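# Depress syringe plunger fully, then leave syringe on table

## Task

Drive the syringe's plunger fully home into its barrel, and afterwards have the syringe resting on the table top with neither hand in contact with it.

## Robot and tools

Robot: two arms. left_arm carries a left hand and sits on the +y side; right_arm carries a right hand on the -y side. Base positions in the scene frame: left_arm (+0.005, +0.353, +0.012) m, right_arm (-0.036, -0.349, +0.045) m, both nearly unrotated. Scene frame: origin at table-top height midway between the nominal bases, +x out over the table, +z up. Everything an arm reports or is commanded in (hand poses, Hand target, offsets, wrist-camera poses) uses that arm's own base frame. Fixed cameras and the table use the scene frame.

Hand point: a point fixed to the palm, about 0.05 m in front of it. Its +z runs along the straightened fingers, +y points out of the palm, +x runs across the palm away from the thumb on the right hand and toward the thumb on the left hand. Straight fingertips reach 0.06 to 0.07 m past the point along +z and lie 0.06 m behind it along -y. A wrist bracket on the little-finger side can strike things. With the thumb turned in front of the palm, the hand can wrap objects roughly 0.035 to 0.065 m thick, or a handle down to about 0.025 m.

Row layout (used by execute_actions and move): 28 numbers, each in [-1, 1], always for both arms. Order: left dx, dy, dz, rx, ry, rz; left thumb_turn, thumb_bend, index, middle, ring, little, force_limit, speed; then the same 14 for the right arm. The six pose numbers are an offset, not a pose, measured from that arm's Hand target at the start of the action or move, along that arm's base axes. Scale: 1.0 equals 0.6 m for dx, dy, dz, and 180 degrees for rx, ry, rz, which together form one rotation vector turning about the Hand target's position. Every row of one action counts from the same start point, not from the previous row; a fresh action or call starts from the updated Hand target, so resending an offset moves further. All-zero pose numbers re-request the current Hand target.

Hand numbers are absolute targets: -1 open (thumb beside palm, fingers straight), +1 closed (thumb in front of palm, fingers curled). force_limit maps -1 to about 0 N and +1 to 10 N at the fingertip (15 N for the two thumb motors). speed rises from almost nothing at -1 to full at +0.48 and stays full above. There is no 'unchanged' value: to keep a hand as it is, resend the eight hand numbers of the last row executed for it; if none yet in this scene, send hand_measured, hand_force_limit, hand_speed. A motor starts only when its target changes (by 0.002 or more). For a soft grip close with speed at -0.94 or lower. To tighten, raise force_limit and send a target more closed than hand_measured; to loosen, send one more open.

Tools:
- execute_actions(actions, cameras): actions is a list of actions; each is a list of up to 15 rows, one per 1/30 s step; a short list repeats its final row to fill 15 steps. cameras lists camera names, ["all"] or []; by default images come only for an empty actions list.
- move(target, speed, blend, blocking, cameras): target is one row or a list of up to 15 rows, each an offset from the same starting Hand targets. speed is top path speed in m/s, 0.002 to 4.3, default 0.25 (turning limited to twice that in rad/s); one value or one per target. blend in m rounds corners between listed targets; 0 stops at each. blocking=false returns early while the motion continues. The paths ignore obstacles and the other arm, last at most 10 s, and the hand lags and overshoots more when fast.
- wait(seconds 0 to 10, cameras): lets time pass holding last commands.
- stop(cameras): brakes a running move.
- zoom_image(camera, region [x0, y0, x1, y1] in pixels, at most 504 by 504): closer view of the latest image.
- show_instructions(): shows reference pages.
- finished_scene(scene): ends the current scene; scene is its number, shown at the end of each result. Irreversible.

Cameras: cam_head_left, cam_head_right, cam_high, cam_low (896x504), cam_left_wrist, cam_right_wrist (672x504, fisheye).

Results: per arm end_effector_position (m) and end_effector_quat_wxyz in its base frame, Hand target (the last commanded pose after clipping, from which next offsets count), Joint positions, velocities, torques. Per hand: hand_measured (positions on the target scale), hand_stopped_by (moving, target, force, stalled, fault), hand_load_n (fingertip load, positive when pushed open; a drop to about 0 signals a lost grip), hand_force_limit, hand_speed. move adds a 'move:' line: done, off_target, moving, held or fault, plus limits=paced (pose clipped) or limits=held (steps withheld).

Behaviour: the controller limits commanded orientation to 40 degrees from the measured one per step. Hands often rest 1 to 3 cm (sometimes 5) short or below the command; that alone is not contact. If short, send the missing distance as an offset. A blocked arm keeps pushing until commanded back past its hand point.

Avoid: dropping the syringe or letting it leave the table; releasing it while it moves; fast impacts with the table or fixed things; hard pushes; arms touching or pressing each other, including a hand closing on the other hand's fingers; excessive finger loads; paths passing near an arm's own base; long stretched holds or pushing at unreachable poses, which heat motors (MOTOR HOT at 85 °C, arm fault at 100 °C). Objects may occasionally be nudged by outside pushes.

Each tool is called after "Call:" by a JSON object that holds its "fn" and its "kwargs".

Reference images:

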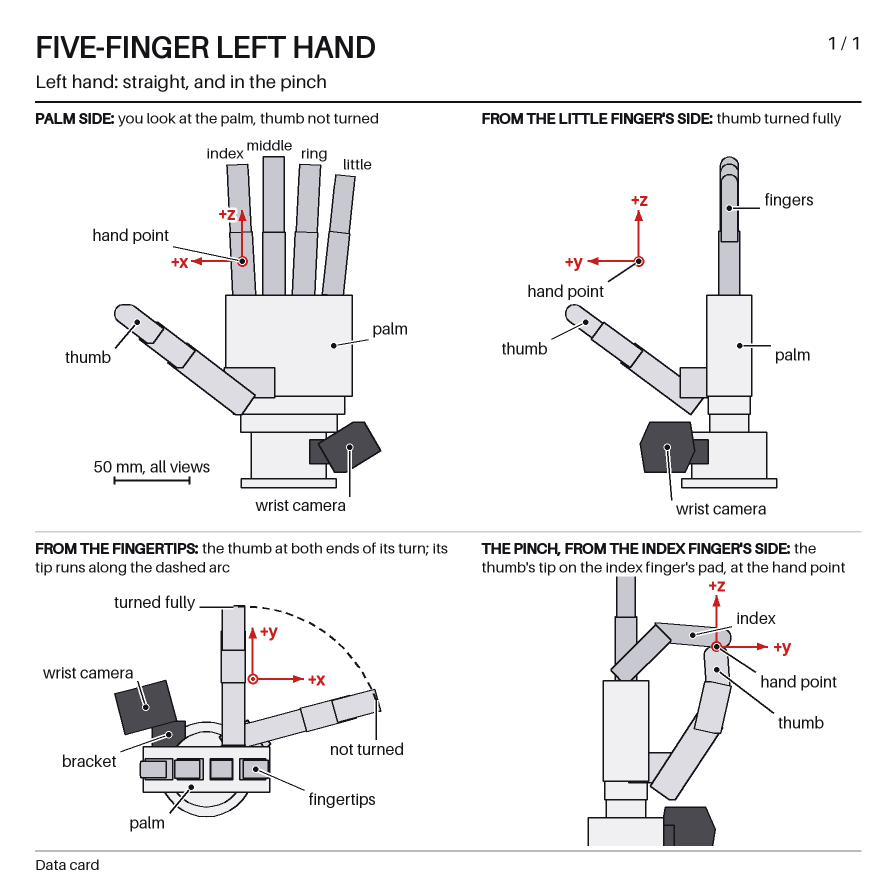

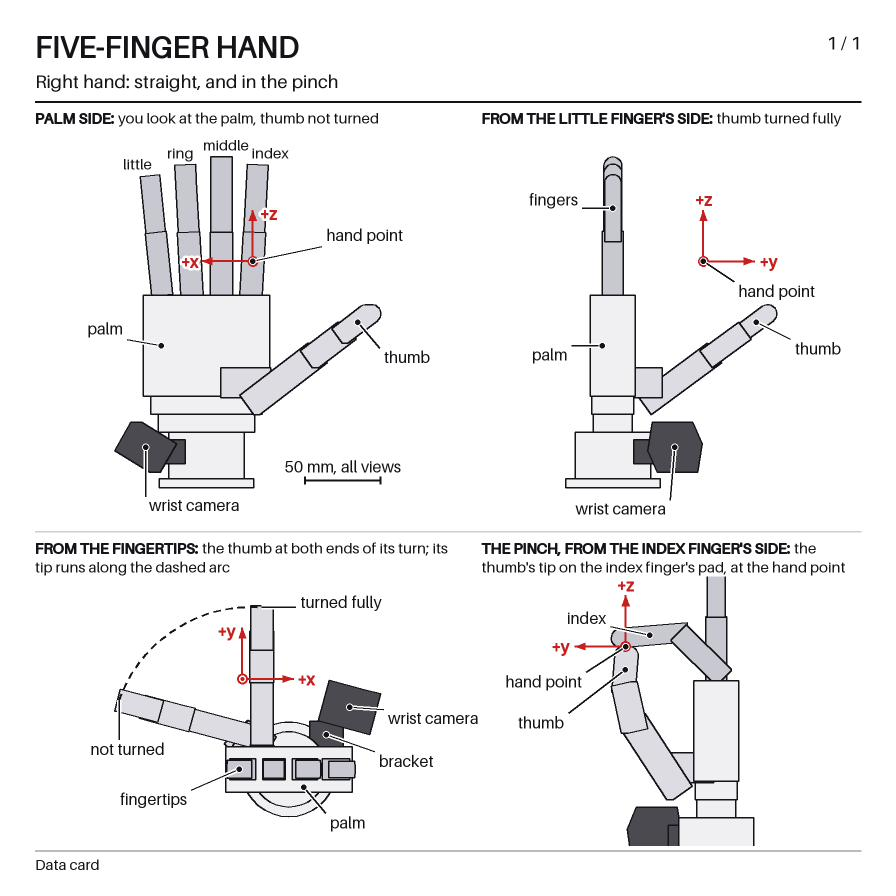

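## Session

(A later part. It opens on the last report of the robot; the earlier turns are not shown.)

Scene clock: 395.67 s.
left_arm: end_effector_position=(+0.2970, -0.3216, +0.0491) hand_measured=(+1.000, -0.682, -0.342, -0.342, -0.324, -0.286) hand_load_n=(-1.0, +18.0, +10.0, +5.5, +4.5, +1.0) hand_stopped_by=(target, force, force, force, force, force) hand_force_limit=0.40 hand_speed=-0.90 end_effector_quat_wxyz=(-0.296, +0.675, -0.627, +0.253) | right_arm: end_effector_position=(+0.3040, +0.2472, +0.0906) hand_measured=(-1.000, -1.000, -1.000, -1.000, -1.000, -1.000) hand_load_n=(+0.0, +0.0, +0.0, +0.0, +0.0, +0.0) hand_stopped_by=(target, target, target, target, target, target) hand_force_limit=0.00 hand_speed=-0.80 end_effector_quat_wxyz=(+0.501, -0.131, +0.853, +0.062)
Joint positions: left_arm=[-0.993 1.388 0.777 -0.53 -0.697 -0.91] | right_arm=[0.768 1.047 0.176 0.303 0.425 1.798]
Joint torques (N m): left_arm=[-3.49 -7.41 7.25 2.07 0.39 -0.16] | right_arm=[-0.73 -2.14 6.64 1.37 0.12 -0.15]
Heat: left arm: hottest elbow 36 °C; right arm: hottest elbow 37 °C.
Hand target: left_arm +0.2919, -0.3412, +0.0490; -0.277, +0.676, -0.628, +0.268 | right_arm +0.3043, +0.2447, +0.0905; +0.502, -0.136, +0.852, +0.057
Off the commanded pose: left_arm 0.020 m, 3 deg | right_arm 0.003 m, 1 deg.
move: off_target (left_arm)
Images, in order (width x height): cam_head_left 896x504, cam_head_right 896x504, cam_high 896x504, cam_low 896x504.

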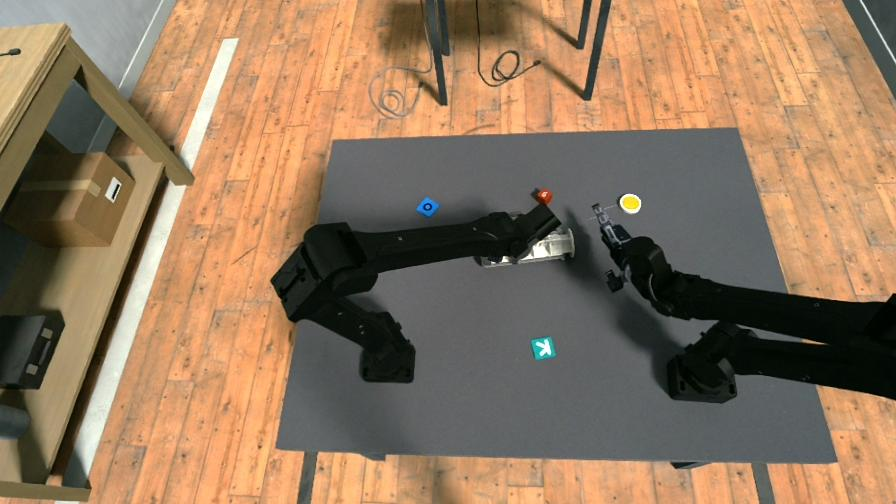

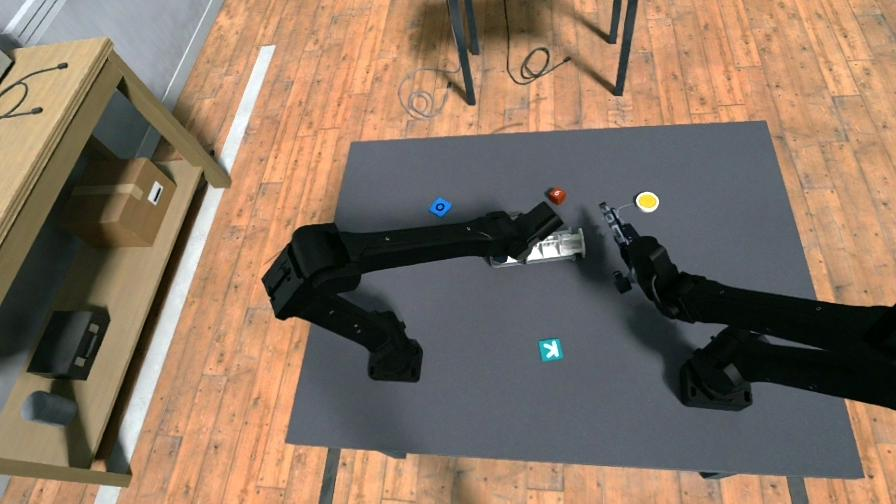

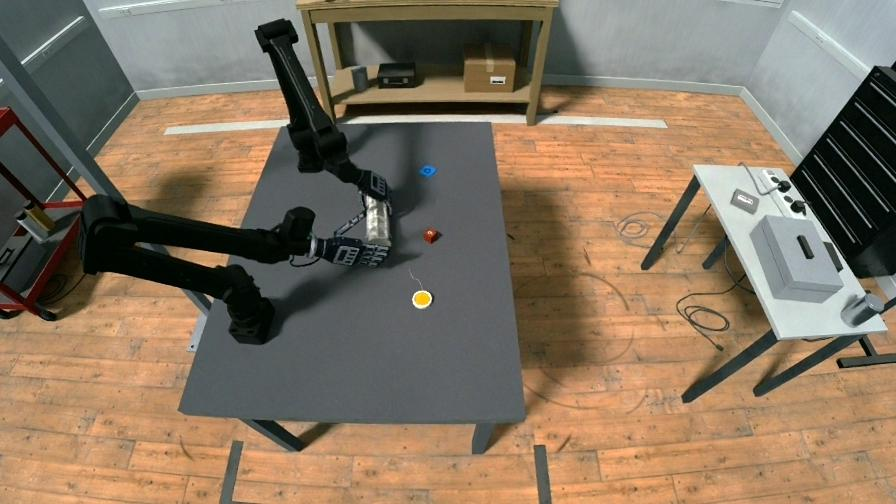

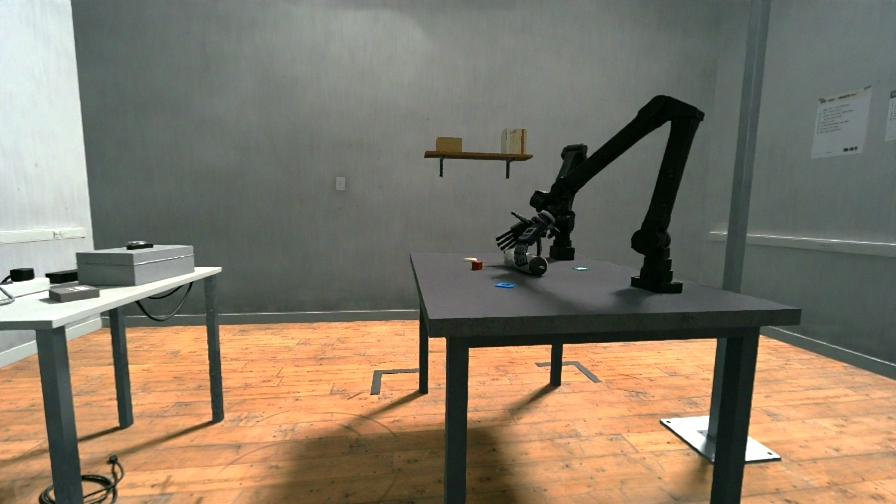

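Call:
{"fn": "move", "kwargs": {"target": [0,0.033,0,0,0,0,1,-1,-1,-1,-1,-1,0.4,-0.8, 0,0,0,0,0,0,-1,-1,-1,-1,-1,-1,0,-0.8], "speed": 0.05, "cameras": ["cam_high", "cam_left_wrist"]}}

Call:
{"fn": "move", "kwargs": {"target": [0,0.0,0.25,0,0,0,1,-1,-1,-1,-1,-1,0.4,-0.8, 0,0,0,0,0,0,-1,-1,-1,-1,-1,-1,0,-0.8], "speed": 0.15, "cameras": ["all"]}}

Call:
{"fn": "zoom_image", "kwargs": {"camera": "cam_head_right", "region": [470, 205, 630, 285]}}

Scene clock: 402.67 s.
left_arm: end_effector_position=(+0.2861, -0.3175, +0.0386) hand_measured=(+1.000, -1.000, -1.000, -1.000, -1.000, -1.000) hand_load_n=(+0.0, +0.0, -0.5, +0.0, +0.0, +0.0) hand_stopped_by=(target, target, target, target, target, target) hand_force_limit=0.40 hand_speed=-0.80 end_effector_quat_wxyz=(-0.280, +0.675, -0.634, +0.253) | right_arm: end_effector_position=(+0.3039, +0.2472, +0.0905) hand_measured=(-1.000, -1.000, -1.000, -1.000, -1.000, -1.000) hand_load_n=(-0.5, +0.0, +0.0, +0.0, +0.0, +0.0) hand_stopped_by=(target, target, target, target, target, target) hand_force_limit=0.00 hand_speed=-0.80 end_effector_quat_wxyz=(+0.501, -0.131, +0.853, +0.062)
Joint positions: left_arm=[-0.994 1.375 0.735 -0.498 -0.663 -0.906] | right_arm=[0.768 1.047 0.176 0.303 0.425 1.798]
Joint torques (N m): left_arm=[-1.38 -9.82 6.65 1.76 -0.45 0.1] | right_arm=[-0.73 -2.02 6.65 1.36 0.11 -0.15]
Heat: left arm: hottest elbow 35 °C; right arm: hottest elbow 37 °C.
Hand target: left_arm +0.2920, -0.3212, +0.0490; -0.277, +0.676, -0.628, +0.268 | right_arm +0.3043, +0.2446, +0.0904; +0.502, -0.136, +0.853, +0.057
Off the commanded pose: left_arm 0.013 m, 2 deg | right_arm 0.003 m, 1 deg.
move: off_target (left_arm)
camera_calibration:
cam_left_wrist: T_world_to_cam=[[0.682653, -0.223837, 0.695616, -0.294321], [-0.441355, -0.884983, 0.148358, -0.155213], [0.5824, -0.408291, -0.702929, -0.15642], [0, 0, 0, 1]] pos_world=[0.223515, -0.267106, 0.117809]
Images, in order (width x height): cam_high 896x504, cam_left_wrist 672x504.

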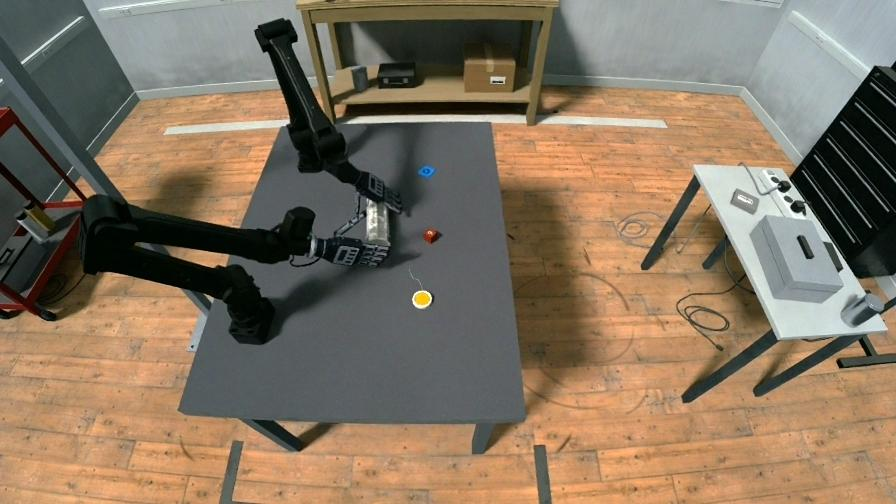

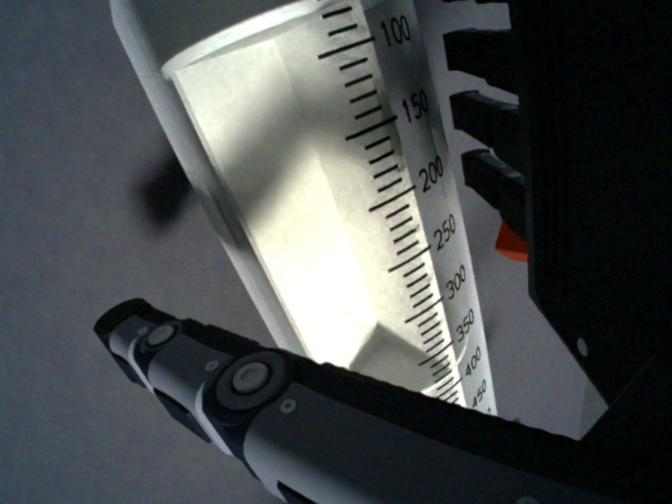

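Scene clock: 404.37 s.
left_arm: end_effector_position=(+0.2839, -0.3142, +0.1752) hand_measured=(+1.000, -1.000, -1.000, -1.000, -1.000, -1.000) hand_load_n=(+0.0, +0.0, +0.0, +0.0, +0.0, +0.0) hand_stopped_by=(target, target, target, target, target, target) hand_force_limit=0.40 hand_speed=-0.80 end_effector_quat_wxyz=(-0.280, +0.674, -0.636, +0.252) | right_arm: end_effector_position=(+0.3039, +0.2472, +0.0905) hand_measured=(-1.000, -1.000, -1.000, -1.000, -1.000, -1.000) hand_load_n=(+0.0, +0.0, +0.0, +0.0, +0.0, +0.0) hand_stopped_by=(target, target, target, target, target, target) hand_force_limit=0.00 hand_speed=-0.80 end_effector_quat_wxyz=(+0.501, -0.131, +0.853, +0.062)
Joint positions: left_arm=[-0.994 1.192 0.972 -0.917 -0.662 -0.901] | right_arm=[0.768 1.047 0.176 0.303 0.425 1.798]
Joint torques (N m): left_arm=[-1.32 -7.77 11.36 0.47 -0.46 0.06] | right_arm=[-0.73 -2.08 6.63 1.36 0.12 -0.14]
Heat: left arm: hottest elbow 35 °C; right arm: hottest elbow 37 °C.
Hand target: left_arm +0.2920, -0.3212, +0.1991; -0.277, +0.676, -0.628, +0.268 | right_arm +0.3043, +0.2446, +0.0904; +0.502, -0.136, +0.853, +0.057
Off the commanded pose: left_arm 0.026 m, 2 deg | right_arm 0.003 m, 1 deg.
move: off_target (left_arm)
camera_calibration:
cam_left_wrist: T_world_to_cam=[[0.682492, -0.229269, 0.694003, -0.38839], [-0.444871, -0.883687, 0.14556, -0.171721], [0.579909, -0.408085, -0.705104, -0.0566256], [0, 0, 0, 1]] pos_world=[0.221517, -0.263901, 0.254613]
cam_right_wrist: T_world_to_cam=[[-0.3562, 0.886534, -0.295261, -0.0818844], [-0.155756, 0.255233, 0.954251, -0.107458], [0.921337, 0.385893, 0.0471693, -0.263554], [0, 0, 0, 1]] pos_world=[0.196918, 0.201724, 0.090796]

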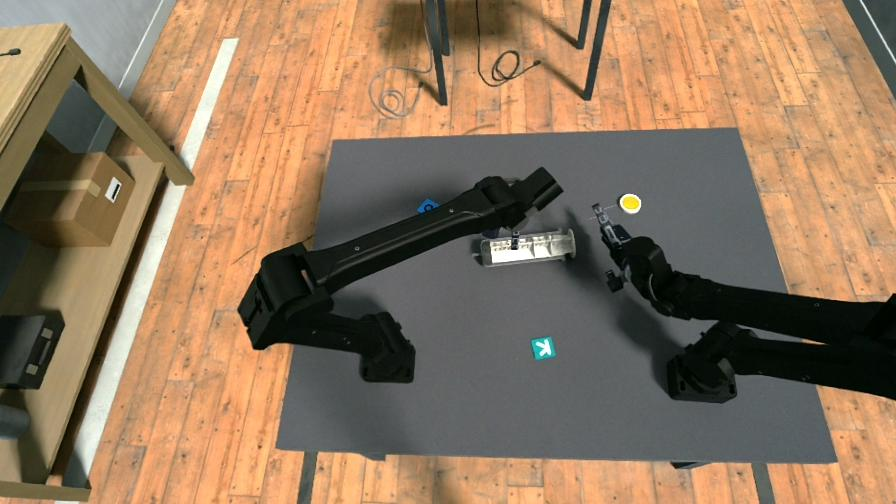

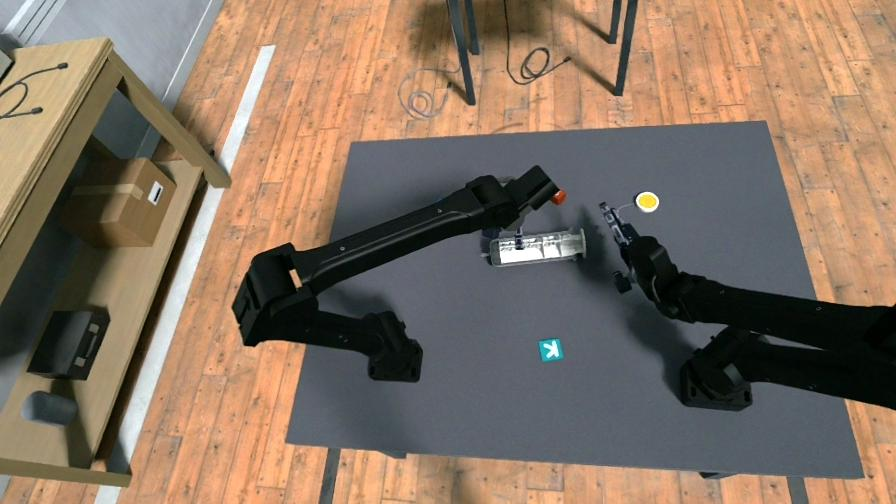

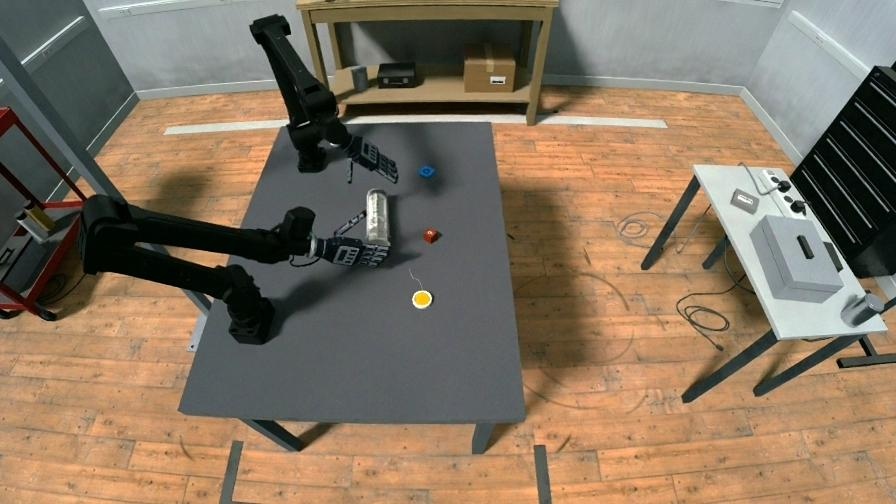

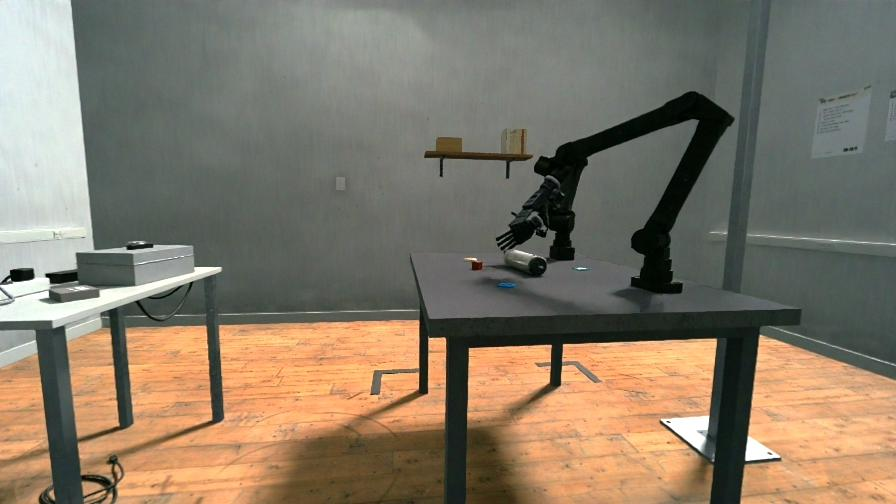

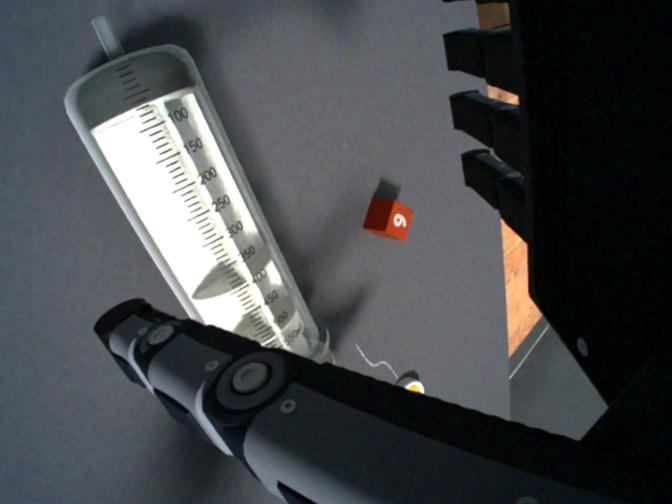

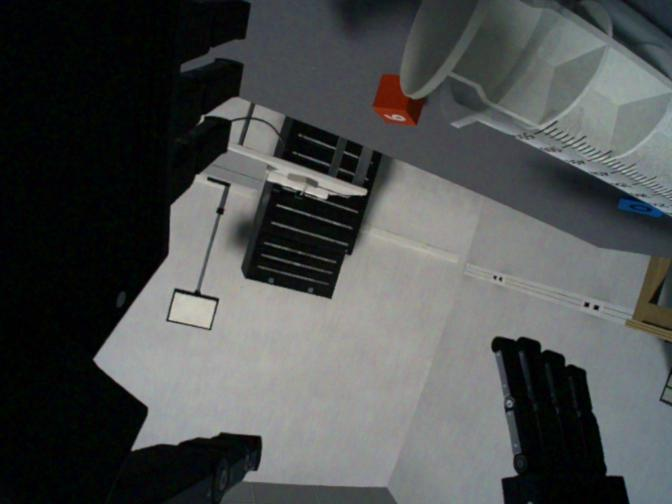

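Scaled by 3.150 from the camera's 896x504 image, which has a finer 1280x720 frame.

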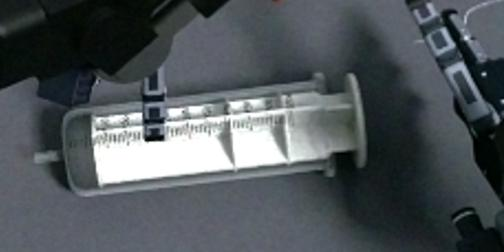

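Call:
{"fn": "finished_scene", "kwargs": {"scene": 1}}

The scene is finished: the task was done.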